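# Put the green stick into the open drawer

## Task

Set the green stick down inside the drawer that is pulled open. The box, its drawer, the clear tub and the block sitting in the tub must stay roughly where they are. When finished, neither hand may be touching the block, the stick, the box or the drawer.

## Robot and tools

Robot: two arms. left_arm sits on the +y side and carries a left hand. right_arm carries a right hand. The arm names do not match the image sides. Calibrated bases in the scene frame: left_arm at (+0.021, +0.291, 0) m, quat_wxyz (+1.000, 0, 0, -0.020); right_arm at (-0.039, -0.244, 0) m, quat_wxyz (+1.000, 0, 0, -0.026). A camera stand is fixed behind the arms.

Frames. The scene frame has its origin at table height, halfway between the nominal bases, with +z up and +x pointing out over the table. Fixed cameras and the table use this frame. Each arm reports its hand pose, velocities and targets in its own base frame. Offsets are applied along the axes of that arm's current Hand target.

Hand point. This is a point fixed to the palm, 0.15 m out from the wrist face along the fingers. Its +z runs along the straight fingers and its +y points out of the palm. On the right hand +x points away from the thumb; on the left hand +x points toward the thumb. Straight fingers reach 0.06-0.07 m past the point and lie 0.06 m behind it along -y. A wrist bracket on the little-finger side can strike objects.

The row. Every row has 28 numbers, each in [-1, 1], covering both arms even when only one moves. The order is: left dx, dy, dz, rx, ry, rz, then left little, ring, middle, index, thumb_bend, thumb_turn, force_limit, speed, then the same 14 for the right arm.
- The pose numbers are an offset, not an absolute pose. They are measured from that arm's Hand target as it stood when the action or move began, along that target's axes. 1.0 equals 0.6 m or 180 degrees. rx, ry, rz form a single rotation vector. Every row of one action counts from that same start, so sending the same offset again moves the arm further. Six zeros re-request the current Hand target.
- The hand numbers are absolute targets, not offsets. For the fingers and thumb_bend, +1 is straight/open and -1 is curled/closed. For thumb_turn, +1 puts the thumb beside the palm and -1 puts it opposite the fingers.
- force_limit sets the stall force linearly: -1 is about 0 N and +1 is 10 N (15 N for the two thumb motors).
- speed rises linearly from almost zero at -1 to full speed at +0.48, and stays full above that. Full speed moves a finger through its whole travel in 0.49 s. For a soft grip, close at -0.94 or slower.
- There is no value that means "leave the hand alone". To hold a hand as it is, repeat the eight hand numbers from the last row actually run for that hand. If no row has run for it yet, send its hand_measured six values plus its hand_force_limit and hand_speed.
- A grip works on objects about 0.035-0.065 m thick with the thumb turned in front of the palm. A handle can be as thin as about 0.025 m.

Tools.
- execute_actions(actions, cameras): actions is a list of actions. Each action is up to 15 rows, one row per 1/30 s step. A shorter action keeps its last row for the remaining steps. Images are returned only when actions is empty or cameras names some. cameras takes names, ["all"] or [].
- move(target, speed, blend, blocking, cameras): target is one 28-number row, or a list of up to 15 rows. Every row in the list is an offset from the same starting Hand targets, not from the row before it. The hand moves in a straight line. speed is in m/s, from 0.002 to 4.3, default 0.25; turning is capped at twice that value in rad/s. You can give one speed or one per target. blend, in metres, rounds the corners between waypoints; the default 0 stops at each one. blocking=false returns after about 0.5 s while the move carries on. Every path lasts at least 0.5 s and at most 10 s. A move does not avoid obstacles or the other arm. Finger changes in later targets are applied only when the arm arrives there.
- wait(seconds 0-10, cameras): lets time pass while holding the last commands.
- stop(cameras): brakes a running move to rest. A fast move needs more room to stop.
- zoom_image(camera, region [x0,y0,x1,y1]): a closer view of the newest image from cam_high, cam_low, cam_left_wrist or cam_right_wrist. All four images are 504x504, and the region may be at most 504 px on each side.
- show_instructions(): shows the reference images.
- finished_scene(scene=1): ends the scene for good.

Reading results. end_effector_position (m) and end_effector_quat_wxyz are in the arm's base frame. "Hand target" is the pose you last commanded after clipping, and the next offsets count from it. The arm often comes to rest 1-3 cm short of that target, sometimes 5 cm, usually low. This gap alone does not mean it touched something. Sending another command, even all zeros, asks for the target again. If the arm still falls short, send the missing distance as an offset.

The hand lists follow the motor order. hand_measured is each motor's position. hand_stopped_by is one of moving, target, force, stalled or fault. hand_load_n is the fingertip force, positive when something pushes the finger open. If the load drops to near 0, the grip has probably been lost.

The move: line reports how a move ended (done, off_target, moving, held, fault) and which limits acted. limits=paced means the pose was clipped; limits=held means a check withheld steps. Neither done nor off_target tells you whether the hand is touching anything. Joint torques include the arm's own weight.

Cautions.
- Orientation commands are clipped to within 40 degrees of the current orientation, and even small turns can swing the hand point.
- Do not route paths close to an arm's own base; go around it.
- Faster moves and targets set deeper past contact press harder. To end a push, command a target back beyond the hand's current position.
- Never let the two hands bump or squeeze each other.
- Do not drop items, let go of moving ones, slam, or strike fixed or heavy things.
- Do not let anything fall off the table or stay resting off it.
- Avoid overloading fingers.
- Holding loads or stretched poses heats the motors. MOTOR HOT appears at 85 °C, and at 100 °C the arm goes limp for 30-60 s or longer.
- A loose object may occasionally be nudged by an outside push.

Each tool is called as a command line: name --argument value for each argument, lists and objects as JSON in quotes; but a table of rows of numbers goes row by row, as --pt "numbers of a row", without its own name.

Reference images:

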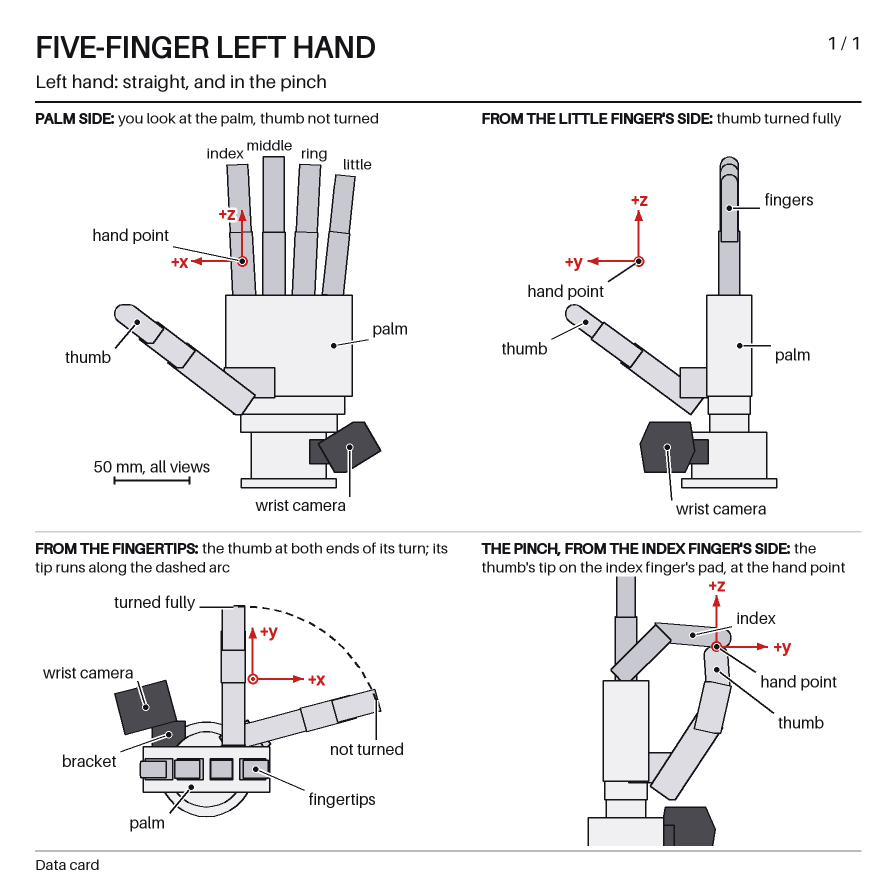

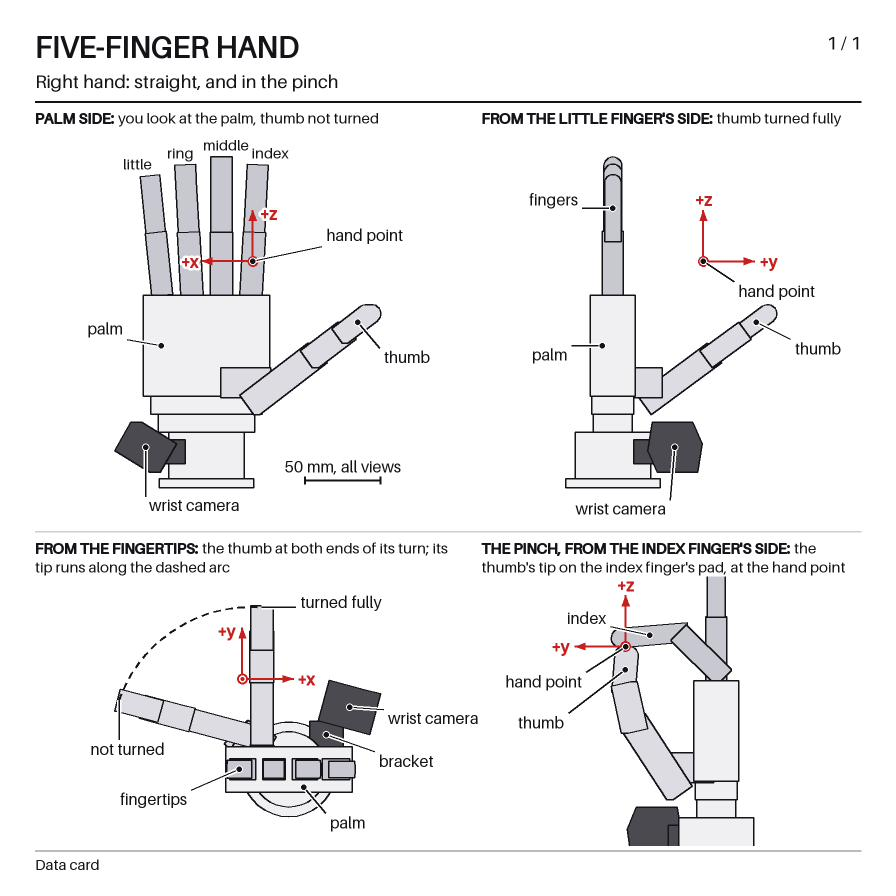

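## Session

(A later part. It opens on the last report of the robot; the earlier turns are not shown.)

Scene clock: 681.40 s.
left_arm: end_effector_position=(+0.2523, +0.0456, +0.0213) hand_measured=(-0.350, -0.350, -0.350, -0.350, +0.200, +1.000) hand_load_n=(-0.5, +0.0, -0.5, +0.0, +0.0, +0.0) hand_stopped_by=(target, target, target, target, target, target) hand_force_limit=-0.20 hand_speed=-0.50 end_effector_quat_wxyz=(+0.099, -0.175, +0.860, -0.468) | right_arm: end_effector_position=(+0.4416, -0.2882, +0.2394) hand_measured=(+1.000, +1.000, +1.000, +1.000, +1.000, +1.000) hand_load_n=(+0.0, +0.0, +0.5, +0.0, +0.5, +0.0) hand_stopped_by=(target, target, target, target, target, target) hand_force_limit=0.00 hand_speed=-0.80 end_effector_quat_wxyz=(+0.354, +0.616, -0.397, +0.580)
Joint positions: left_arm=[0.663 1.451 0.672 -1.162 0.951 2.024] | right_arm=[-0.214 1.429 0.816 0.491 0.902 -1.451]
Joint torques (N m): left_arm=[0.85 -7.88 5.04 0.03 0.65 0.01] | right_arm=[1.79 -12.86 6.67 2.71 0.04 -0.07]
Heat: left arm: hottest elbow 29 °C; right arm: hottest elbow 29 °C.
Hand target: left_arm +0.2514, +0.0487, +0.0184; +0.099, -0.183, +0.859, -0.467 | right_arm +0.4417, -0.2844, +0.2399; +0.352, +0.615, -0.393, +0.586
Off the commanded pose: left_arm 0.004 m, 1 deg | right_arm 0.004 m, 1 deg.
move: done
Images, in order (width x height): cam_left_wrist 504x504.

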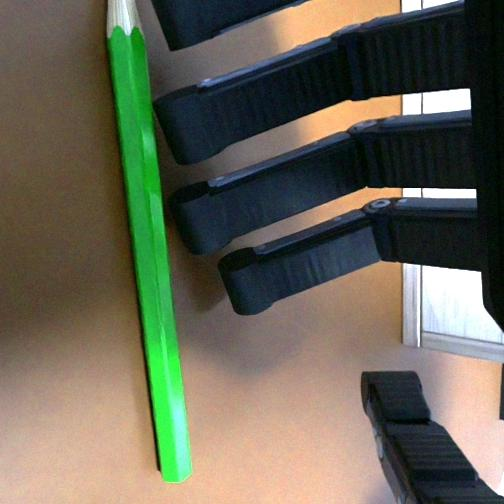

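move --pt "0 -0.0699 -0.0452 0 0 0 -0.35 -0.35 -0.35 -0.35 0.2 1 -0.2 -0.5 0 0 0 0 0 0 1 1 1 1 1 1 0 -0.8" --pt "0 -0.0649 -0.0529 0 0 0 0 0 -0.05 0 0.9 -1 -0.2 0.0 0 0 0 0 0 0 1 1 1 1 1 1 0 -0.8" --speed 0.08 --cameras '["cam_left_wrist"]'

Scene clock: 714.53 s.
left_arm: end_effector_position=(+0.2399, +0.0431, +0.0611) hand_measured=(+0.000, +0.000, -0.050, +0.000, +0.900, -1.000) hand_load_n=(+0.0, +0.0, +0.0, +0.0, +0.0, +0.0) hand_stopped_by=(target, target, target, target, target, target) hand_force_limit=-0.20 hand_speed=0.00 end_effector_quat_wxyz=(+0.087, -0.188, +0.856, -0.473) | right_arm: end_effector_position=(+0.4416, -0.2882, +0.2394) hand_measured=(+1.000, +1.000, +1.000, +1.000, +1.000, +1.000) hand_load_n=(+0.0, +0.0, +0.0, +0.0, +0.5, +0.0) hand_stopped_by=(target, target, target, target, target, target) hand_force_limit=0.00 hand_speed=-0.80 end_effector_quat_wxyz=(+0.354, +0.616, -0.397, +0.580)
Joint positions: left_arm=[0.683 1.359 0.706 -1.334 0.943 2.037] | right_arm=[-0.214 1.429 0.816 0.491 0.902 -1.451]
Joint torques (N m): left_arm=[1.26 -8.06 8.59 -0.87 0.68 0.17] | right_arm=[1.44 -13.04 6.72 2.71 0.02 -0.07]
Heat: left arm: hottest elbow 28 °C; right arm: hottest elbow 29 °C.
Hand target: left_arm +0.2491, +0.0537, +0.0684; +0.099, -0.183, +0.859, -0.467 | right_arm +0.4417, -0.2844, +0.2399; +0.352, +0.615, -0.393, +0.586
Off the commanded pose: left_arm 0.016 m, 2 deg | right_arm 0.004 m, 1 deg.
move: off_target (left_arm); target 2's new numbers were sent with left_arm's hand 0.016 m and 2 deg from that target
Images, in order (width x height): cam_left_wrist 504x504.

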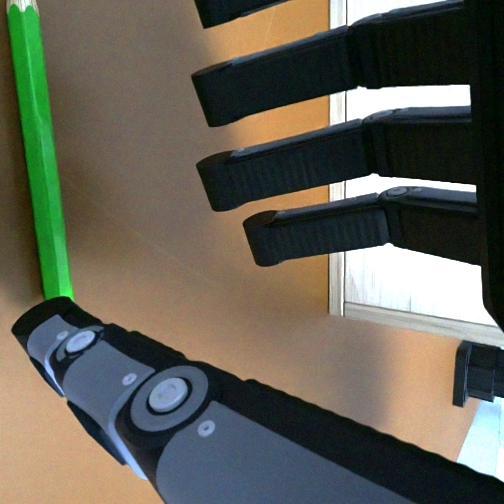

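move --target '[0,0.0579,0.0374,0,0,0,0,0,-0.05,0,0.9,-1,-0.2,0.0,0,0,0,0,0,0,1,1,1,1,1,1,0,-0.8]' --speed 0.08 --cameras '["cam_left_wrist"]'

Scene clock: 726.73 s.
left_arm: end_effector_position=(+0.2486, +0.0501, +0.0322) hand_measured=(+0.000, +0.000, -0.050, +0.000, +0.900, -1.000) hand_load_n=(+0.0, -0.5, +0.0, +0.0, +0.0, +0.5) hand_stopped_by=(target, target, target, target, target, target) hand_force_limit=-0.20 hand_speed=0.00 end_effector_quat_wxyz=(+0.097, -0.183, +0.859, -0.469) | right_arm: end_effector_position=(+0.4416, -0.2882, +0.2394) hand_measured=(+1.000, +1.000, +1.000, +1.000, +1.000, +1.000) hand_load_n=(+0.0, +0.0, +0.0, +0.0, +0.0, +0.0) hand_stopped_by=(target, target, target, target, target, target) hand_force_limit=0.00 hand_speed=-0.80 end_effector_quat_wxyz=(+0.354, +0.616, -0.397, +0.580)
Joint positions: left_arm=[0.684 1.432 0.687 -1.218 0.944 2.037] | right_arm=[-0.214 1.429 0.816 0.491 0.902 -1.451]
Joint torques (N m): left_arm=[1.03 -7.71 5.2 0.27 0.65 0.16] | right_arm=[1.49 -12.81 6.72 2.67 0.03 -0.06]
Heat: left arm: hottest elbow 28 °C; right arm: hottest elbow 29 °C.
Hand target: left_arm +0.2490, +0.0538, +0.0270; +0.099, -0.183, +0.859, -0.467 | right_arm +0.4417, -0.2844, +0.2399; +0.352, +0.615, -0.393, +0.586
Off the commanded pose: left_arm 0.006 m, 0 deg | right_arm 0.004 m, 1 deg.
move: done
Images, in order (width x height): cam_left_wrist 504x504.

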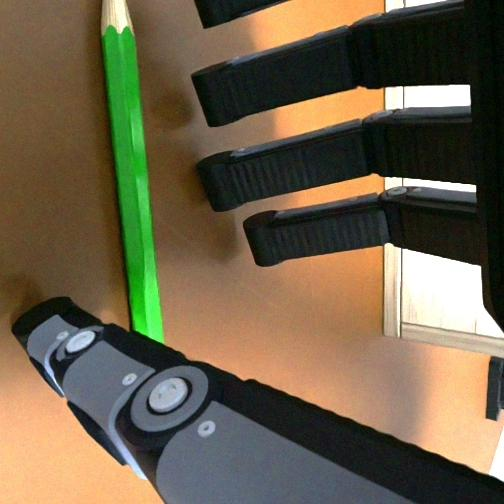

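move --pt "0 0.0070 0.0045 0 0 0 -0.2 -0.2 -0.2 -0.2 0.75 -1 -0.4 -0.5 0 0 0 0 0 0 1 1 1 1 1 1 0 -0.8" --pt "0 0.0070 0.0045 0 0 0 -0.33 -0.33 -0.33 -0.33 0.62 -1 -0.4 -0.5 0 0 0 0 0 0 1 1 1 1 1 1 0 -0.8" --pt "0 0.0182 0.0118 0 0 0 -0.33 -0.33 -0.33 -0.33 0.62 -1 -0.4 -0.5 0 0 0 0 0 0 1 1 1 1 1 1 0 -0.8" --speed 0.05 --cameras '["cam_left_wrist"]'

Scene clock: 751.40 s.
left_arm: end_effector_position=(+0.2522, +0.0549, +0.0277) hand_measured=(-0.330, -0.330, -0.330, -0.330, +0.620, -1.000) hand_load_n=(+0.0, +0.0, +0.0, +0.0, +0.0, +1.5) hand_stopped_by=(target, target, target, target, target, target) hand_force_limit=-0.40 hand_speed=-0.50 end_effector_quat_wxyz=(+0.105, -0.182, +0.861, -0.463) | right_arm: end_effector_position=(+0.4416, -0.2882, +0.2394) hand_measured=(+1.000, +1.000, +1.000, +1.000, +1.000, +1.000) hand_load_n=(+0.0, +0.0, +0.0, +0.0, +0.0, +0.0) hand_stopped_by=(target, target, target, target, target, target) hand_force_limit=0.00 hand_speed=-0.80 end_effector_quat_wxyz=(+0.354, +0.616, -0.397, +0.580)
Joint positions: left_arm=[0.688 1.439 0.686 -1.188 0.942 2.033] | right_arm=[-0.214 1.429 0.816 0.491 0.902 -1.451]
Joint torques (N m): left_arm=[0.44 -5.89 4.03 0.69 0.79 0.23] | right_arm=[1.67 -13.04 6.71 2.69 0.02 -0.07]
Heat: left arm: hottest elbow 28 °C; right arm: hottest elbow 29 °C.
Hand target: left_arm +0.2491, +0.0537, +0.0140; +0.100, -0.183, +0.859, -0.467 | right_arm +0.4417, -0.2844, +0.2399; +0.352, +0.615, -0.393, +0.586
Off the commanded pose: left_arm 0.014 m, 1 deg | right_arm 0.004 m, 1 deg.
move: off_target (left_arm)
Images, in order (width x height): cam_left_wrist 504x504.

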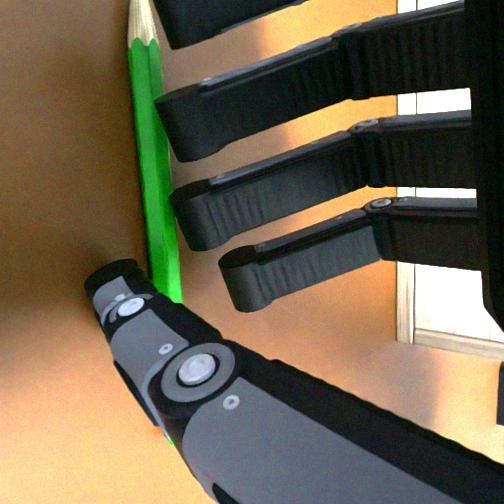

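move --pt "0 -0.0140 -0.00905 0 0 0 -0.33 -0.33 -0.33 -0.33 0.62 -1 -0.4 -0.5 0 0 0 0 0 0 1 1 1 1 1 1 0 -0.8" --pt "0 -0.0140 -0.00905 0 0 0 -0.33 -0.33 -0.33 -0.33 0.4 -1 -0.4 -0.5 0 0 0 0 0 0 1 1 1 1 1 1 0 -0.8" --pt "0 0 0 0 0 0 -0.33 -0.33 -0.33 -0.33 0.4 -1 -0.4 -0.5 0 0 0 0 0 0 1 1 1 1 1 1 0 -0.8" --speed 0.05 --cameras '["cam_left_wrist"]'

Scene clock: 772.47 s.
left_arm: end_effector_position=(+0.2519, +0.0537, +0.0264) hand_measured=(-0.330, -0.330, -0.330, -0.330, +0.400, -1.000) hand_load_n=(+0.0, +0.0, -0.5, +0.0, +0.0, +1.0) hand_stopped_by=(target, target, target, target, target, target) hand_force_limit=-0.40 hand_speed=-0.50 end_effector_quat_wxyz=(+0.105, -0.182, +0.860, -0.466) | right_arm: end_effector_position=(+0.4416, -0.2882, +0.2394) hand_measured=(+1.000, +1.000, +1.000, +1.000, +1.000, +1.000) hand_load_n=(+0.0, +0.0, +0.0, +0.0, +0.0, +0.5) hand_stopped_by=(target, target, target, target, target, target) hand_force_limit=0.00 hand_speed=-0.80 end_effector_quat_wxyz=(+0.354, +0.616, -0.397, +0.580)
Joint positions: left_arm=[0.688 1.443 0.683 -1.185 0.946 2.035] | right_arm=[-0.214 1.429 0.816 0.491 0.902 -1.451]
Joint torques (N m): left_arm=[0.91 -5.48 4.34 0.57 0.55 0.23] | right_arm=[1.79 -13.16 6.74 2.71 0.03 -0.08]
Heat: left arm: hottest elbow 28 °C; right arm: hottest elbow 29 °C.
Hand target: left_arm +0.2492, +0.0538, +0.0141; +0.100, -0.183, +0.859, -0.467 | right_arm +0.4417, -0.2844, +0.2399; +0.352, +0.615, -0.393, +0.586
Off the commanded pose: left_arm 0.013 m, 1 deg | right_arm 0.004 m, 1 deg.
move: off_target (left_arm)
Images, in order (width x height): cam_left_wrist 504x504.

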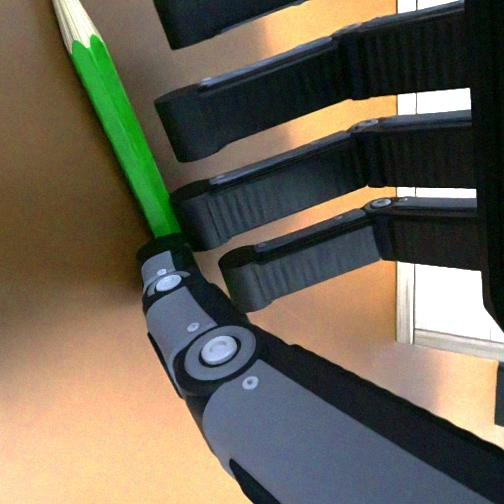

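move --pt "0 -0.0084 -0.0054 0 0 0 -0.33 -0.33 -0.33 -0.42 0.4 -1 -0.4 -0.6 0 0 0 0 0 0 1 1 1 1 1 1 0 -0.8" --pt "0 -0.0084 -0.0054 0 0 0 -0.33 -0.33 -0.33 -0.42 0.28 -1 -0.4 -0.6 0 0 0 0 0 0 1 1 1 1 1 1 0 -0.8" --pt "0 0 0 0 0 0 -0.33 -0.33 -0.33 -0.42 0.28 -1 -0.4 -0.6 0 0 0 0 0 0 1 1 1 1 1 1 0 -0.8" --speed 0.05 --cameras '["cam_left_wrist"]'

Scene clock: 814.03 s.
left_arm: end_effector_position=(+0.2521, +0.0536, +0.0262) hand_measured=(-0.330, -0.330, -0.330, -0.420, +0.370, -1.000) hand_load_n=(+0.0, +0.0, +2.5, +0.5, +5.5, +1.5) hand_stopped_by=(target, target, target, target, force, target) hand_force_limit=-0.40 hand_speed=-0.60 end_effector_quat_wxyz=(+0.105, -0.182, +0.859, -0.466) | right_arm: end_effector_position=(+0.4416, -0.2882, +0.2394) hand_measured=(+1.000, +1.000, +1.000, +1.000, +1.000, +1.000) hand_load_n=(+0.0, +0.0, +0.0, +0.0, +0.0, +0.0) hand_stopped_by=(target, target, target, target, target, target) hand_force_limit=0.00 hand_speed=-0.80 end_effector_quat_wxyz=(+0.354, +0.616, -0.397, +0.580)
Joint positions: left_arm=[0.688 1.444 0.683 -1.184 0.947 2.035] | right_arm=[-0.214 1.429 0.816 0.491 0.902 -1.451]
Joint torques (N m): left_arm=[0.56 -6.12 4.37 0.47 0.5 0.18] | right_arm=[1.38 -13.1 6.72 2.74 0.02 -0.06]
Heat: left arm: hottest elbow 27 °C; right arm: hottest elbow 29 °C.
Hand target: left_arm +0.2492, +0.0538, +0.0140; +0.100, -0.183, +0.859, -0.467 | right_arm +0.4417, -0.2844, +0.2399; +0.352, +0.615, -0.393, +0.586
Off the commanded pose: left_arm 0.012 m, 1 deg | right_arm 0.004 m, 1 deg.
move: off_target (left_arm)
Images, in order (width x height): cam_left_wrist 504x504.

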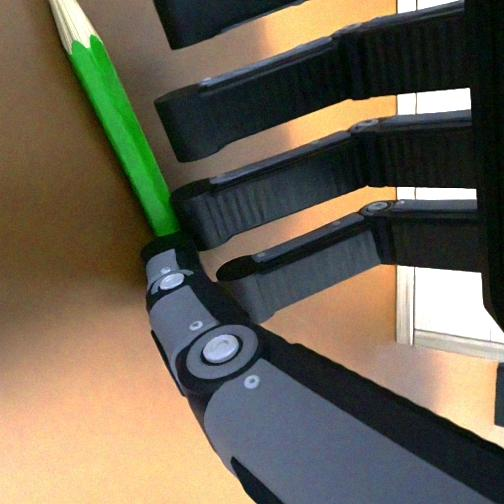

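move --target '[0,-0.0084,-0.0054,0,0,0,-0.33,-0.33,-0.33,-0.6,0.37,-1,-0.4,-0.8,0,0,0,0,0,0,1,1,1,1,1,1,0,-0.8]' --speed 0.05 --cameras '["cam_left_wrist"]'

Scene clock: 818.47 s.
left_arm: end_effector_position=(+0.2520, +0.0536, +0.0262) hand_measured=(-0.330, -0.330, -0.330, -0.600, +0.372, -1.000) hand_load_n=(+0.0, +0.0, +2.0, +0.0, +4.5, +1.0) hand_stopped_by=(target, target, target, target, force, target) hand_force_limit=-0.40 hand_speed=-0.80 end_effector_quat_wxyz=(+0.105, -0.182, +0.859, -0.466) | right_arm: end_effector_position=(+0.4416, -0.2882, +0.2394) hand_measured=(+1.000, +1.000, +1.000, +1.000, +1.000, +1.000) hand_load_n=(+0.0, -0.5, +0.0, +0.0, +0.0, +0.0) hand_stopped_by=(target, target, target, target, target, target) hand_force_limit=0.00 hand_speed=-0.80 end_effector_quat_wxyz=(+0.354, +0.616, -0.397, +0.580)
Joint positions: left_arm=[0.688 1.444 0.683 -1.185 0.947 2.035] | right_arm=[-0.214 1.429 0.816 0.491 0.902 -1.451]
Joint torques (N m): left_arm=[0.03 -7.41 4.79 -0.12 0.54 0.2] | right_arm=[1.44 -13.1 6.63 2.74 0.01 -0.08]
Heat: left arm: hottest elbow 27 °C; right arm: hottest elbow 29 °C.
Hand target: left_arm +0.2492, +0.0538, +0.0200; +0.100, -0.183, +0.859, -0.467 | right_arm +0.4417, -0.2844, +0.2399; +0.352, +0.615, -0.393, +0.586
Off the commanded pose: left_arm 0.007 m, 1 deg | right_arm 0.004 m, 1 deg.
move: done
Images, in order (width x height): cam_left_wrist 504x504.

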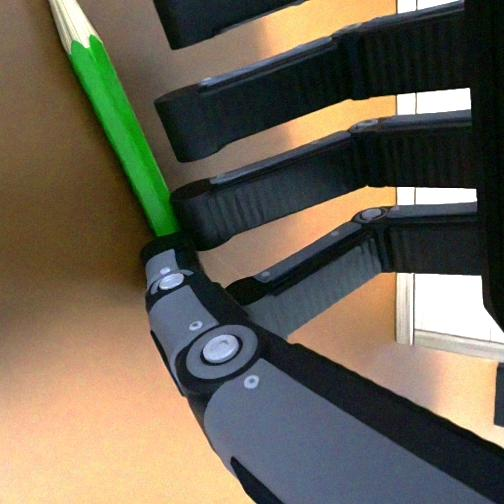

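move --target '[0,-0.0419,-0.0271,0,0,0,-0.33,-0.33,-0.33,-0.6,0.37,-1,-0.4,-0.8,0,0,0,0,0,0,1,1,1,1,1,1,0,-0.8]' --speed 0.05 --cameras '["cam_left_wrist"]'

Scene clock: 822.80 s.
left_arm: end_effector_position=(+0.2393, +0.0439, +0.0415) hand_measured=(-0.330, -0.330, -0.330, -0.600, +0.372, -1.000) hand_load_n=(+0.0, +0.0, +0.5, +0.0, +0.5, +0.0) hand_stopped_by=(target, target, target, target, force, target) hand_force_limit=-0.40 hand_speed=-0.80 end_effector_quat_wxyz=(+0.085, -0.192, +0.855, -0.475) | right_arm: end_effector_position=(+0.4416, -0.2882, +0.2394) hand_measured=(+1.000, +1.000, +1.000, +1.000, +1.000, +1.000) hand_load_n=(+0.0, +0.0, +0.0, +0.0, +0.0, +0.0) hand_stopped_by=(target, target, target, target, target, target) hand_force_limit=0.00 hand_speed=-0.80 end_effector_quat_wxyz=(+0.354, +0.616, -0.397, +0.580)
Joint positions: left_arm=[0.688 1.407 0.683 -1.272 0.944 2.035] | right_arm=[-0.214 1.429 0.816 0.491 0.902 -1.451]
Joint torques (N m): left_arm=[0.32 -9.05 8.05 -0.83 0.64 0.19] | right_arm=[1.73 -13.1 6.72 2.73 0.02 -0.07]
Heat: left arm: hottest elbow 27 °C; right arm: hottest elbow 29 °C.
Hand target: left_arm +0.2493, +0.0538, +0.0500; +0.100, -0.183, +0.859, -0.467 | right_arm +0.4417, -0.2844, +0.2399; +0.352, +0.615, -0.393, +0.586
Off the commanded pose: left_arm 0.016 m, 2 deg | right_arm 0.004 m, 1 deg.
move: off_target (left_arm)
Images, in order (width x height): cam_left_wrist 504x504.

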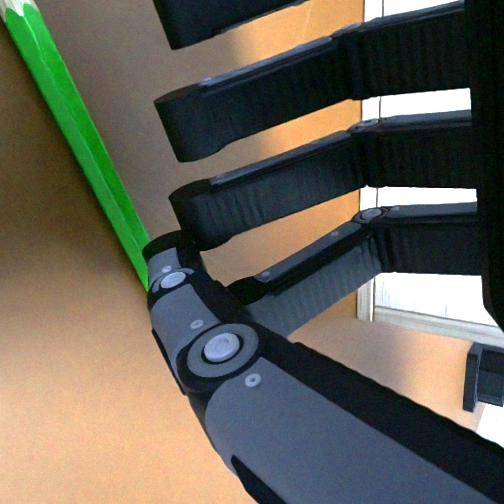

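move --pt "0 0 0 0 0 0 0 0 -0.05 0 0.45 -1 -0.4 0 0 0 0 0 0 0 1 1 1 1 1 1 0 -0.8" --pt "-0.0073 0.0258 -0.0092 0 -0.0093 -0.006 0 0 -0.05 0 0.45 -1 -0.4 0 0 0 0 0 0 0 1 1 1 1 1 1 0 -0.8" --speed 0.05 --cameras '["cam_left_wrist"]'

Scene clock: 881.93 s.
left_arm: end_effector_position=(+0.2373, +0.0550, +0.0389) hand_measured=(+0.000, +0.000, -0.050, +0.000, +0.450, -1.000) hand_load_n=(+0.0, +0.0, +0.0, +0.0, +0.0, +0.0) hand_stopped_by=(target, target, target, target, target, target) hand_force_limit=-0.40 hand_speed=0.00 end_effector_quat_wxyz=(+0.096, -0.203, +0.853, -0.471) | right_arm: end_effector_position=(+0.4416, -0.2882, +0.2394) hand_measured=(+1.000, +1.000, +1.000, +1.000, +1.000, +1.000) hand_load_n=(+0.0, +0.0, +0.0, +0.0, +0.0, +0.0) hand_stopped_by=(target, target, target, target, target, target) hand_force_limit=0.00 hand_speed=-0.80 end_effector_quat_wxyz=(+0.354, +0.616, -0.397, +0.580)
Joint positions: left_arm=[0.729 1.414 0.683 -1.269 0.938 2.052] | right_arm=[-0.214 1.429 0.816 0.491 0.902 -1.451]
Joint torques (N m): left_arm=[0.97 -6.71 7.94 -0.23 0.68 0.17] | right_arm=[1.44 -12.86 6.69 2.67 0.04 -0.09]
Heat: left arm: hottest elbow 28 °C; right arm: hottest elbow 29 °C.
Hand target: left_arm +0.2479, +0.0676, +0.0400; +0.108, -0.198, +0.856, -0.465 | right_arm +0.4417, -0.2844, +0.2399; +0.352, +0.615, -0.393, +0.586
Off the commanded pose: left_arm 0.016 m, 2 deg | right_arm 0.004 m, 1 deg.
move: off_target (left_arm)
Images, in order (width x height): cam_left_wrist 504x504.

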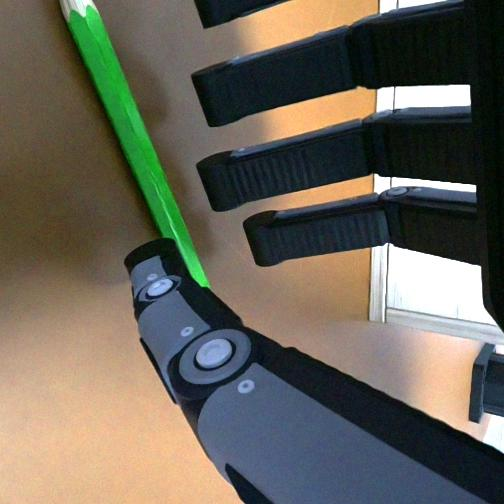

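move --target '[0,0.0168,0.0109,0,0,0,0,0,-0.05,0,0.45,-1,-0.4,0,0,0,0,0,0,0,1,1,1,1,1,1,0,-0.8]' --speed 0.05 --cameras '["cam_left_wrist"]'

Scene clock: 890.40 s.
left_arm: end_effector_position=(+0.2414, +0.0584, +0.0309) hand_measured=(+0.000, +0.000, -0.050, +0.000, +0.450, -1.000) hand_load_n=(+0.0, +0.0, -2.0, +0.0, +0.0, +0.0) hand_stopped_by=(target, target, target, target, target, target) hand_force_limit=-0.40 hand_speed=0.00 end_effector_quat_wxyz=(+0.100, -0.201, +0.854, -0.469) | right_arm: end_effector_position=(+0.4416, -0.2882, +0.2394) hand_measured=(+1.000, +1.000, +1.000, +1.000, +1.000, +1.000) hand_load_n=(+0.0, +0.0, +0.0, +0.5, +0.0, +0.0) hand_stopped_by=(target, target, target, target, target, target) hand_force_limit=0.00 hand_speed=-0.80 end_effector_quat_wxyz=(+0.354, +0.616, -0.397, +0.580)
Joint positions: left_arm=[0.729 1.438 0.683 -1.235 0.939 2.053] | right_arm=[-0.214 1.429 0.816 0.491 0.902 -1.451]
Joint torques (N m): left_arm=[0.79 -7.3 6.78 0.21 0.66 0.2] | right_arm=[1.38 -12.86 6.74 2.73 0.02 -0.07]
Heat: left arm: hottest elbow 28 °C; right arm: hottest elbow 29 °C.
Hand target: left_arm +0.2479, +0.0675, +0.0280; +0.108, -0.198, +0.856, -0.465 | right_arm +0.4417, -0.2844, +0.2399; +0.352, +0.615, -0.393, +0.586
Off the commanded pose: left_arm 0.012 m, 1 deg | right_arm 0.004 m, 1 deg.
move: off_target (left_arm)
Images, in order (width x height): cam_left_wrist 504x504.

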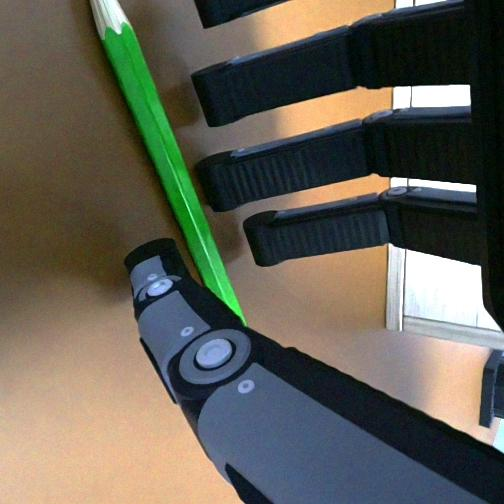

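move --target '[0,0.0014,0.001,0,0,0,-0.12,-0.12,-0.17,-0.12,0.45,-1,-0.5,-0.7,0,0,0,0,0,0,1,1,1,1,1,1,0,-0.8]' --speed 0.05 --cameras '["cam_left_wrist"]'

Scene clock: 901.80 s.
left_arm: end_effector_position=(+0.2427, +0.0598, +0.0288) hand_measured=(-0.120, -0.120, -0.170, -0.120, +0.450, -1.000) hand_load_n=(+0.0, +0.0, +0.0, +0.0, +0.0, +0.0) hand_stopped_by=(target, target, target, target, target, target) hand_force_limit=-0.50 hand_speed=-0.70 end_effector_quat_wxyz=(+0.102, -0.200, +0.855, -0.468) | right_arm: end_effector_position=(+0.4416, -0.2882, +0.2394) hand_measured=(+1.000, +1.000, +1.000, +1.000, +1.000, +1.000) hand_load_n=(+0.0, +0.0, +0.0, +0.0, +0.0, +0.0) hand_stopped_by=(target, target, target, target, target, target) hand_force_limit=0.00 hand_speed=-0.80 end_effector_quat_wxyz=(+0.354, +0.616, -0.397, +0.580)
Joint positions: left_arm=[0.729 1.443 0.683 -1.224 0.939 2.053] | right_arm=[-0.214 1.429 0.816 0.491 0.902 -1.451]
Joint torques (N m): left_arm=[0.56 -7.59 6.57 -0.06 0.69 0.22] | right_arm=[1.61 -12.81 6.74 2.76 0.02 -0.1]
Heat: left arm: hottest elbow 28 °C; right arm: hottest elbow 29 °C.
Hand target: left_arm +0.2479, +0.0675, +0.0270; +0.108, -0.198, +0.856, -0.465 | right_arm +0.4417, -0.2844, +0.2399; +0.352, +0.615, -0.393, +0.586
Off the commanded pose: left_arm 0.010 m, 1 deg | right_arm 0.004 m, 1 deg.
move: done
Images, in order (width x height): cam_left_wrist 504x504.

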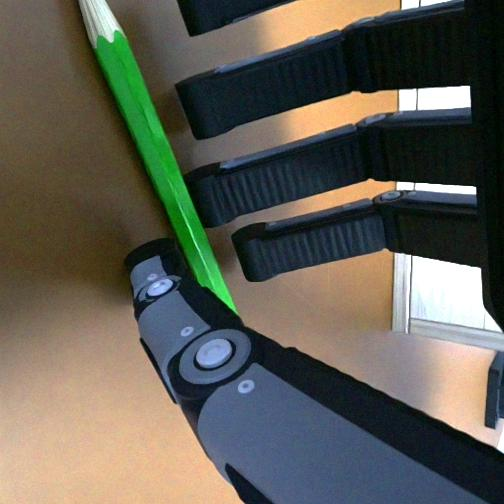

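move --pt "0 0.0 0.0 0 0 0 -0.12 -0.12 -0.17 -0.24 0.45 -1 -0.5 -0.7 0 0 0 0 0 0 1 1 1 1 1 1 0 -0.8" --pt "0 0.0056 0.0036 0 0 0 -0.12 -0.12 -0.17 -0.24 0.45 -1 -0.5 -0.7 0 0 0 0 0 0 1 1 1 1 1 1 0 -0.8" --speed 0.05 --cameras '["cam_left_wrist"]'

Scene clock: 908.87 s.
left_arm: end_effector_position=(+0.2436, +0.0603, +0.0278) hand_measured=(-0.120, -0.120, -0.170, -0.240, +0.450, -1.000) hand_load_n=(+0.0, +0.0, -2.0, +0.0, +0.0, +0.0) hand_stopped_by=(target, target, target, target, target, target) hand_force_limit=-0.50 hand_speed=-0.70 end_effector_quat_wxyz=(+0.103, -0.199, +0.855, -0.468) | right_arm: end_effector_position=(+0.4416, -0.2882, +0.2394) hand_measured=(+1.000, +1.000, +1.000, +1.000, +1.000, +1.000) hand_load_n=(+0.0, +0.0, +0.0, +0.5, +0.0, +0.0) hand_stopped_by=(target, target, target, target, target, target) hand_force_limit=0.00 hand_speed=-0.80 end_effector_quat_wxyz=(+0.354, +0.616, -0.397, +0.580)
Joint positions: left_arm=[0.729 1.446 0.683 -1.218 0.939 2.053] | right_arm=[-0.214 1.429 0.816 0.491 0.902 -1.451]
Joint torques (N m): left_arm=[0.67 -6.89 6.05 0.13 0.65 0.18] | right_arm=[1.49 -12.69 6.68 2.7 0.03 -0.08]
Heat: left arm: hottest elbow 28 °C; right arm: hottest elbow 29 °C.
Hand target: left_arm +0.2480, +0.0675, +0.0230; +0.108, -0.198, +0.856, -0.465 | right_arm +0.4417, -0.2844, +0.2399; +0.352, +0.615, -0.393, +0.586
Off the commanded pose: left_arm 0.010 m, 1 deg | right_arm 0.004 m, 1 deg.
move: done
Images, in order (width x height): cam_left_wrist 504x504.

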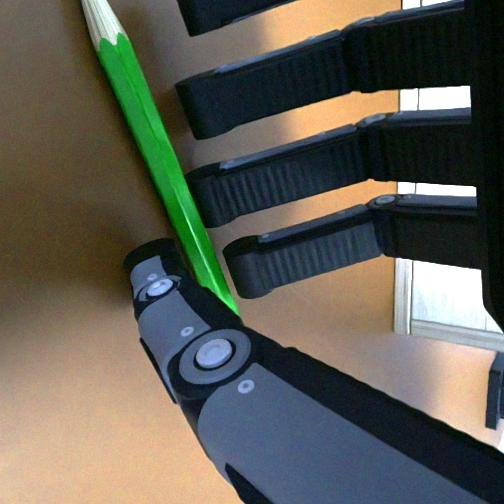

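move --pt "0 0 0 0 0 0 -0.25 -0.25 -0.28 -0.32 0.45 -1 -0.5 -0.8 0 0 0 0 0 0 1 1 1 1 1 1 0 -0.8" --pt "0 0.0028 0.0018 0 0 0 -0.25 -0.25 -0.28 -0.32 0.45 -1 -0.5 -0.8 0 0 0 0 0 0 1 1 1 1 1 1 0 -0.8" --speed 0.05 --cameras '["cam_left_wrist"]'

Scene clock: 916.00 s.
left_arm: end_effector_position=(+0.2443, +0.0611, +0.0255) hand_measured=(-0.250, -0.250, -0.280, -0.320, +0.450, -1.000) hand_load_n=(+0.0, +0.0, +0.0, +0.0, -0.5, +1.0) hand_stopped_by=(target, target, target, target, target, target) hand_force_limit=-0.50 hand_speed=-0.80 end_effector_quat_wxyz=(+0.103, -0.199, +0.855, -0.467) | right_arm: end_effector_position=(+0.4416, -0.2882, +0.2394) hand_measured=(+1.000, +1.000, +1.000, +1.000, +1.000, +1.000) hand_load_n=(+0.0, +0.0, +0.0, +0.0, +0.0, +0.0) hand_stopped_by=(target, target, target, target, target, target) hand_force_limit=0.00 hand_speed=-0.80 end_effector_quat_wxyz=(+0.354, +0.616, -0.397, +0.580)
Joint positions: left_arm=[0.729 1.452 0.683 -1.21 0.939 2.053] | right_arm=[-0.214 1.429 0.816 0.491 0.902 -1.451]
Joint torques (N m): left_arm=[1.08 -6.83 5.9 0.17 0.68 0.21] | right_arm=[1.49 -12.81 6.68 2.81 0.01 -0.08]
Heat: left arm: hottest elbow 28 °C; right arm: hottest elbow 29 °C.
Hand target: left_arm +0.2479, +0.0675, +0.0209; +0.108, -0.198, +0.856, -0.465 | right_arm +0.4417, -0.2844, +0.2399; +0.352, +0.615, -0.393, +0.586
Off the commanded pose: left_arm 0.009 m, 1 deg | right_arm 0.004 m, 1 deg.
move: done
Images, in order (width x height): cam_left_wrist 504x504.

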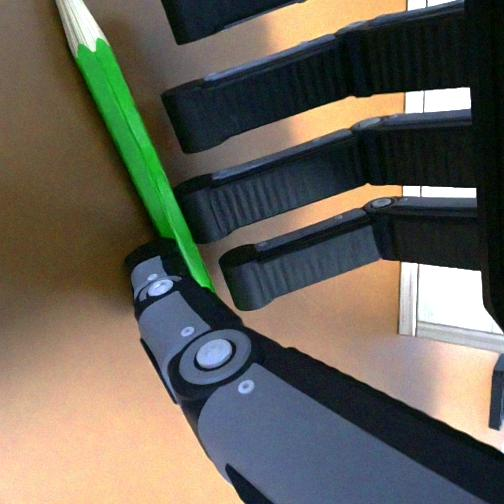

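zoom_image --camera "cam_left_wrist" --region '[90, 160, 270, 340]'

Scaled by 2.800.

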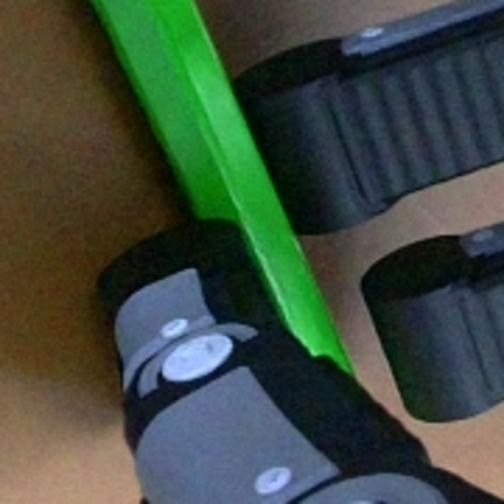

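move --pt "0 0 0 0 0 0 -0.25 -0.25 -0.28 -0.32 0.56 -1 -0.5 -0.7 0 0 0 0 0 0 1 1 1 1 1 1 0 -0.8" --pt "0 0 0 0 0 0 -0.3 -0.3 -0.34 -0.4 0.56 -1 -0.5 -0.8 0 0 0 0 0 0 1 1 1 1 1 1 0 -0.8" --speed 0.05 --cameras '["cam_left_wrist"]'

zoom_image --camera "cam_left_wrist" --region '[90, 160, 270, 340]'

Scene clock: 929.10 s.
left_arm: end_effector_position=(+0.2463, +0.0598, +0.0271) hand_measured=(-0.300, -0.300, -0.340, -0.400, +0.556, -1.000) hand_load_n=(+0.5, +0.0, +0.5, +0.0, -5.5, +0.0) hand_stopped_by=(target, target, target, target, target, target) hand_force_limit=-0.50 hand_speed=-0.80 end_effector_quat_wxyz=(+0.107, -0.200, +0.852, -0.472) | right_arm: end_effector_position=(+0.4416, -0.2882, +0.2394) hand_measured=(+1.000, +1.000, +1.000, +1.000, +1.000, +1.000) hand_load_n=(+0.0, +0.0, +0.0, +0.0, +0.0, +0.0) hand_stopped_by=(target, target, target, target, target, target) hand_force_limit=0.00 hand_speed=-0.80 end_effector_quat_wxyz=(+0.354, +0.616, -0.397, +0.580)
Joint positions: left_arm=[0.729 1.452 0.683 -1.21 0.953 2.053] | right_arm=[-0.214 1.429 0.816 0.491 0.902 -1.451]
Joint torques (N m): left_arm=[0.79 -6.77 5.91 0.1 0.02 0.18] | right_arm=[1.44 -12.81 6.76 2.7 0.02 -0.07]
Heat: left arm: hottest elbow 28 °C; right arm: hottest elbow 29 °C.
Hand target: left_arm +0.2479, +0.0675, +0.0210; +0.108, -0.198, +0.856, -0.465 | right_arm +0.4417, -0.2844, +0.2399; +0.352, +0.615, -0.393, +0.586
Off the commanded pose: left_arm 0.010 m, 1 deg | right_arm 0.004 m, 1 deg.
move: done
Images, in order (width x height): cam_left_wrist 504x504.

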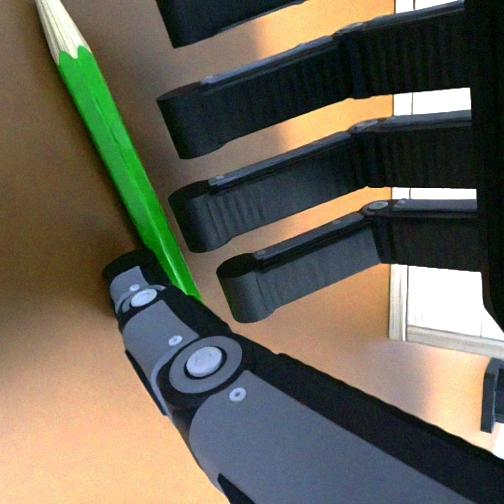

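Scaled by 2.800.

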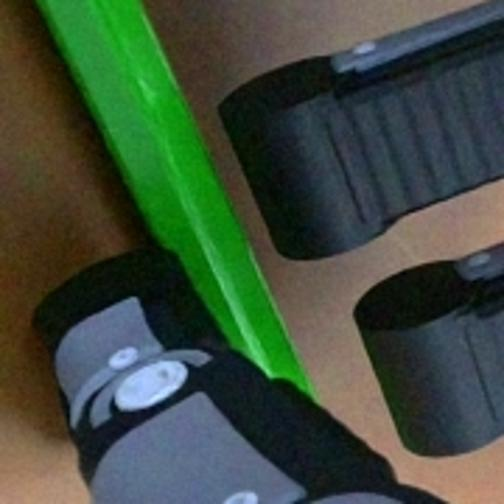

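move --target '[0,0.0042,0.0027,0,0,0,-0.3,-0.3,-0.34,-0.4,0.42,-1,-0.3,-0.8,0,0,0,0,0,0,1,1,1,1,1,1,0,-0.8]' --speed 0.05 --cameras '["cam_left_wrist"]'

zoom_image --camera "cam_left_wrist" --region '[90, 160, 270, 340]'

Scene clock: 938.33 s.
left_arm: end_effector_position=(+0.2465, +0.0616, +0.0251) hand_measured=(-0.300, -0.300, -0.340, -0.400, +0.440, -1.000) hand_load_n=(+0.0, +0.0, +2.0, +0.0, +4.5, +1.0) hand_stopped_by=(target, target, target, target, force, target) hand_force_limit=-0.30 hand_speed=-0.80 end_effector_quat_wxyz=(+0.108, -0.198, +0.854, -0.468) | right_arm: end_effector_position=(+0.4416, -0.2882, +0.2394) hand_measured=(+1.000, +1.000, +1.000, +1.000, +1.000, +1.000) hand_load_n=(+0.0, +0.0, +0.0, +0.0, +0.0, +0.0) hand_stopped_by=(target, target, target, target, target, target) hand_force_limit=0.00 hand_speed=-0.80 end_effector_quat_wxyz=(+0.354, +0.616, -0.397, +0.580)
Joint positions: left_arm=[0.73 1.455 0.683 -1.202 0.946 2.053] | right_arm=[-0.214 1.429 0.816 0.491 0.902 -1.451]
Joint torques (N m): left_arm=[1.14 -6.65 5.71 0.21 0.36 0.19] | right_arm=[1.44 -13.1 6.74 2.77 0.03 -0.07]
Heat: left arm: hottest elbow 28 °C; right arm: hottest elbow 29 °C.
Hand target: left_arm +0.2479, +0.0675, +0.0179; +0.108, -0.198, +0.856, -0.465 | right_arm +0.4417, -0.2844, +0.2399; +0.352, +0.615, -0.393, +0.586
Off the commanded pose: left_arm 0.009 m, 0 deg | right_arm 0.004 m, 1 deg.
move: done
Images, in order (width x height): cam_left_wrist 504x504.

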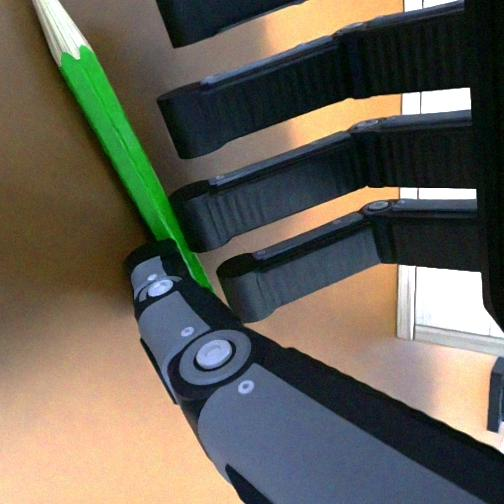

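Scaled by 2.800.

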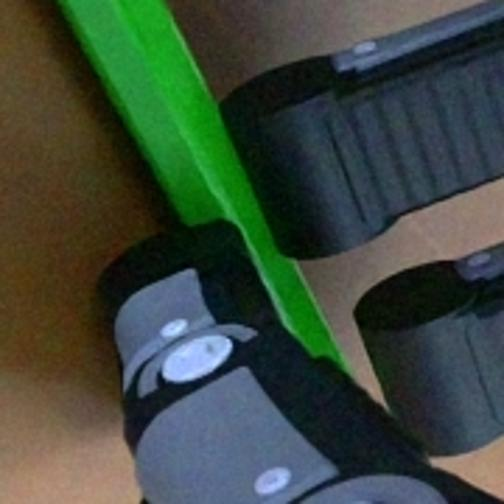

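move --target '[0,0.0,0.0,0,0,0,-0.3,-0.3,-0.34,-0.46,0.42,-1,-0.3,-0.8,0,0,0,0,0,0,1,1,1,1,1,1,0,-0.8]' --speed 0.05 --cameras '["cam_left_wrist"]'

zoom_image --camera "cam_left_wrist" --region '[90, 160, 270, 340]'

Scene clock: 946.13 s.
left_arm: end_effector_position=(+0.2465, +0.0616, +0.0251) hand_measured=(-0.300, -0.300, -0.340, -0.460, +0.440, -1.000) hand_load_n=(+0.0, +0.0, +2.0, +0.0, +4.5, +1.0) hand_stopped_by=(target, target, target, target, force, target) hand_force_limit=-0.30 hand_speed=-0.80 end_effector_quat_wxyz=(+0.108, -0.198, +0.854, -0.468) | right_arm: end_effector_position=(+0.4416, -0.2882, +0.2394) hand_measured=(+1.000, +1.000, +1.000, +1.000, +1.000, +1.000) hand_load_n=(+0.0, +0.0, +0.0, +0.0, +0.0, +0.0) hand_stopped_by=(target, target, target, target, target, target) hand_force_limit=0.00 hand_speed=-0.80 end_effector_quat_wxyz=(+0.354, +0.616, -0.397, +0.580)
Joint positions: left_arm=[0.73 1.455 0.683 -1.202 0.946 2.053] | right_arm=[-0.214 1.429 0.816 0.491 0.902 -1.451]
Joint torques (N m): left_arm=[0.67 -6.77 5.65 0.21 0.35 0.19] | right_arm=[1.73 -12.86 6.64 2.76 0.03 -0.07]
Heat: left arm: hottest elbow 28 °C; right arm: hottest elbow 29 °C.
Hand target: left_arm +0.2479, +0.0675, +0.0179; +0.108, -0.198, +0.856, -0.465 | right_arm +0.4417, -0.2844, +0.2399; +0.352, +0.615, -0.393, +0.586
Off the commanded pose: left_arm 0.009 m, 0 deg | right_arm 0.004 m, 1 deg.
move: done
Images, in order (width x height): cam_left_wrist 504x504.

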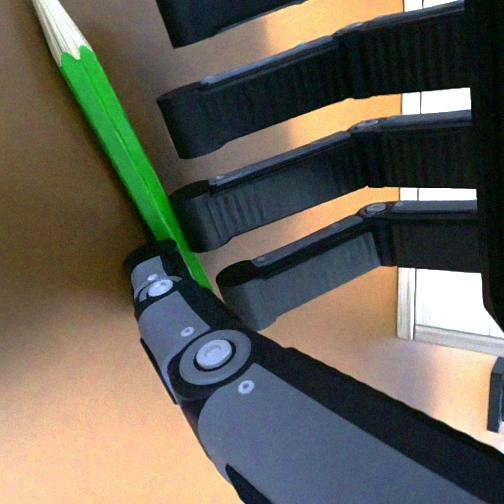

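Scaled by 2.800.

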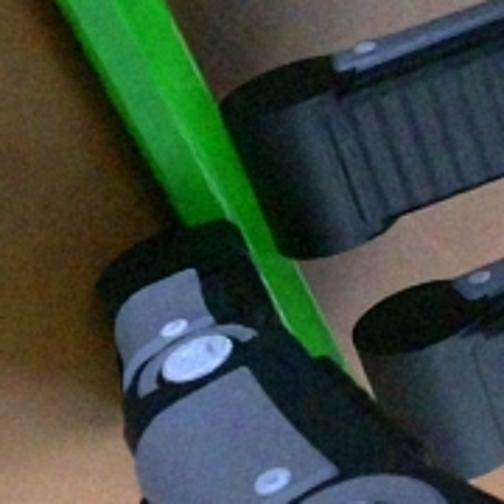

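move --target '[0,-0.028,-0.0181,0,0,0,-0.3,-0.3,-0.34,-0.46,0.42,-1,-0.3,-0.8,0,0,0,0,0,0,1,1,1,1,1,1,0,-0.8]' --speed 0.04 --cameras '["cam_left_wrist"]'

Scene clock: 950.20 s.
left_arm: end_effector_position=(+0.2388, +0.0563, +0.0293) hand_measured=(-0.300, -0.300, -0.340, -0.460, +0.438, -1.000) hand_load_n=(+0.0, +0.0, +0.0, +0.0, +0.0, +0.0) hand_stopped_by=(target, target, target, target, force, target) hand_force_limit=-0.30 hand_speed=-0.80 end_effector_quat_wxyz=(+0.091, -0.206, +0.851, -0.474) | right_arm: end_effector_position=(+0.4416, -0.2882, +0.2394) hand_measured=(+1.000, +1.000, +1.000, +1.000, +1.000, +1.000) hand_load_n=(+0.0, +0.0, +0.0, +0.0, +0.0, +0.0) hand_stopped_by=(target, target, target, target, target, target) hand_force_limit=0.00 hand_speed=-0.80 end_effector_quat_wxyz=(+0.354, +0.616, -0.397, +0.580)
Joint positions: left_arm=[0.73 1.451 0.683 -1.244 0.939 2.053] | right_arm=[-0.214 1.429 0.816 0.491 0.902 -1.451]
Joint torques (N m): left_arm=[1.26 -10.34 7.47 -0.84 0.68 0.19] | right_arm=[1.38 -13.1 6.76 2.73 0.02 -0.06]
Heat: left arm: hottest elbow 28 °C; right arm: hottest elbow 29 °C.
Hand target: left_arm +0.2479, +0.0675, +0.0379; +0.108, -0.198, +0.856, -0.465 | right_arm +0.4417, -0.2844, +0.2399; +0.352, +0.615, -0.393, +0.586
Off the commanded pose: left_arm 0.017 m, 2 deg | right_arm 0.004 m, 1 deg.
move: off_target (left_arm)
Images, in order (width x height): cam_left_wrist 504x504.

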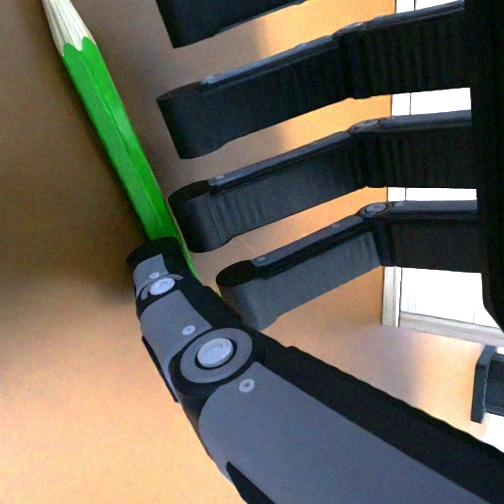

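move --pt "0 -0.0517 -0.0335 0 0 0 -0.3 -0.3 -0.34 -0.46 0.42 -1 -0.3 -0.8 0 0 0 0 0 0 1 1 1 1 1 1 0 -0.8" --pt "-0.0033 -0.042 -0.0485 0.0718 -0.0544 -0.0274 0 0 -0.05 0 0.3 -1 -0.3 0.0 0 0 0 0 0 0 1 1 1 1 1 1 0 -0.8" --speed 0.08 --cameras '["cam_left_wrist","cam_high"]'

Scene clock: 1082.53 s.
left_arm: end_effector_position=(+0.2454, +0.0743, +0.0782) hand_measured=(+0.000, +0.000, -0.050, +0.000, +0.300, -1.000) hand_load_n=(+0.0, +0.0, +0.0, +0.0, +0.0, +0.0) hand_stopped_by=(target, target, target, target, target, target) hand_force_limit=-0.30 hand_speed=0.00 end_effector_quat_wxyz=(+0.177, -0.283, +0.785, -0.521) | right_arm: end_effector_position=(+0.4416, -0.2882, +0.2394) hand_measured=(+1.000, +1.000, +1.000, +1.000, +1.000, +1.000) hand_load_n=(+0.0, +0.0, +0.0, +0.0, +0.0, +0.0) hand_stopped_by=(target, target, target, target, target, target) hand_force_limit=0.00 hand_speed=-0.80 end_effector_quat_wxyz=(+0.354, +0.616, -0.397, +0.580)
Joint positions: left_arm=[0.894 1.37 0.691 -1.363 1.113 2.069] | right_arm=[-0.214 1.429 0.816 0.491 0.902 -1.451]
Joint torques (N m): left_arm=[0.97 -6.48 5.56 -0.14 0.95 0.19] | right_arm=[1.61 -12.86 6.64 2.71 0 -0.09]
Heat: left arm: hottest elbow 28 °C; right arm: hottest elbow 29 °C.
Hand target: left_arm +0.2450, +0.0779, +0.0749; +0.182, -0.260, +0.777, -0.544 | right_arm +0.4417, -0.2844, +0.2399; +0.352, +0.615, -0.393, +0.586
Off the commanded pose: left_arm 0.005 m, 4 deg | right_arm 0.004 m, 1 deg.
joint sent to its limit (left arm) — joint 6 (wrist roll), upper limit. The joint targets are off in orientation, not in position.
move: off_target (left_arm); target 2's new numbers were sent with left_arm's hand 0.005 m and 4 deg from that target
Images, in order (width x height): cam_high 504x504, cam_left_wrist 504x504.

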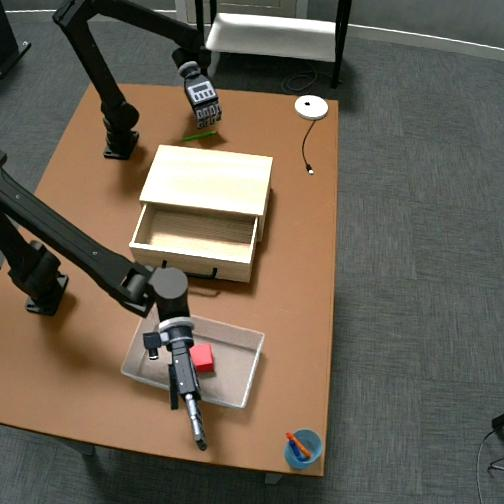

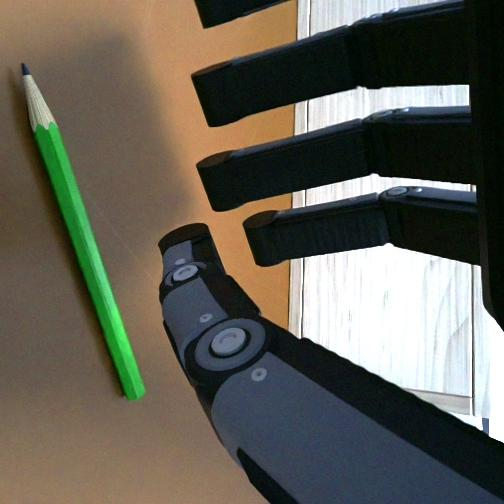

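zoom_image --camera "cam_high" --region '[160, 90, 260, 190]'

Scaled by 5.040.

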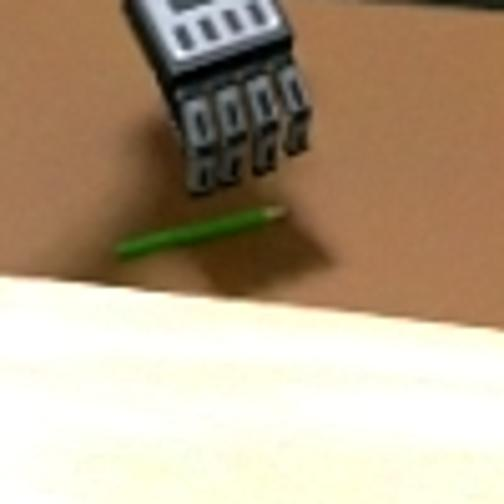

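move --target '[0,0.0517,0.0188,0,0,0,0,0,-0.05,0,0.3,-1,-0.3,0.0,0,0,0,0,0,0,1,1,1,1,1,1,0,-0.8]' --speed 0.08 --cameras '["cam_left_wrist"]'

Scene clock: 1108.83 s.
left_arm: end_effector_position=(+0.2454, +0.0742, +0.0449) hand_measured=(+0.000, +0.000, -0.050, +0.000, +0.300, -1.000) hand_load_n=(+0.0, +0.0, +0.0, +0.0, +0.0, +0.0) hand_stopped_by=(target, target, target, target, target, target) hand_force_limit=-0.30 hand_speed=0.00 end_effector_quat_wxyz=(+0.177, -0.284, +0.785, -0.522) | right_arm: end_effector_position=(+0.4416, -0.2882, +0.2394) hand_measured=(+1.000, +1.000, +1.000, +1.000, +1.000, +1.000) hand_load_n=(+0.0, +0.0, +0.0, +0.0, +0.0, +0.0) hand_stopped_by=(target, target, target, target, target, target) hand_force_limit=0.00 hand_speed=-0.80 end_effector_quat_wxyz=(+0.354, +0.616, -0.397, +0.580)
Joint positions: left_arm=[0.894 1.449 0.653 -1.248 1.114 2.069] | right_arm=[-0.214 1.429 0.816 0.491 0.902 -1.451]
Joint torques (N m): left_arm=[0.79 -7.59 4.98 -0.31 0.89 0.19] | right_arm=[1.61 -12.69 6.68 2.67 0.02 -0.08]
Heat: left arm: hottest elbow 28 °C; right arm: hottest elbow 29 °C.
Hand target: left_arm +0.2449, +0.0779, +0.0419; +0.182, -0.260, +0.777, -0.544 | right_arm +0.4417, -0.2844, +0.2399; +0.352, +0.615, -0.393, +0.586
Off the commanded pose: left_arm 0.005 m, 4 deg | right_arm 0.004 m, 1 deg.
joint sent to its limit (left arm) — joint 6 (wrist roll), upper limit. The joint targets are off in orientation, not in position.
move: off_target (left_arm)
Images, in order (width x height): cam_left_wrist 504x504.

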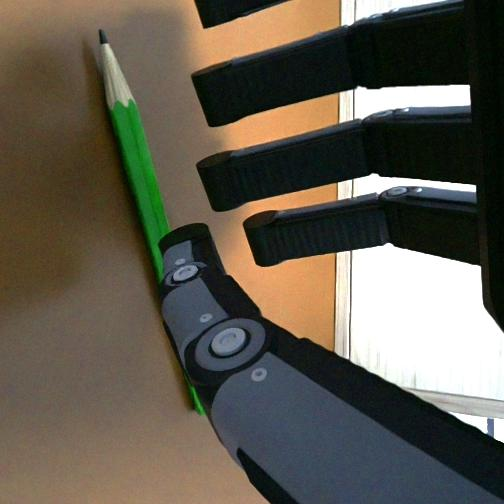

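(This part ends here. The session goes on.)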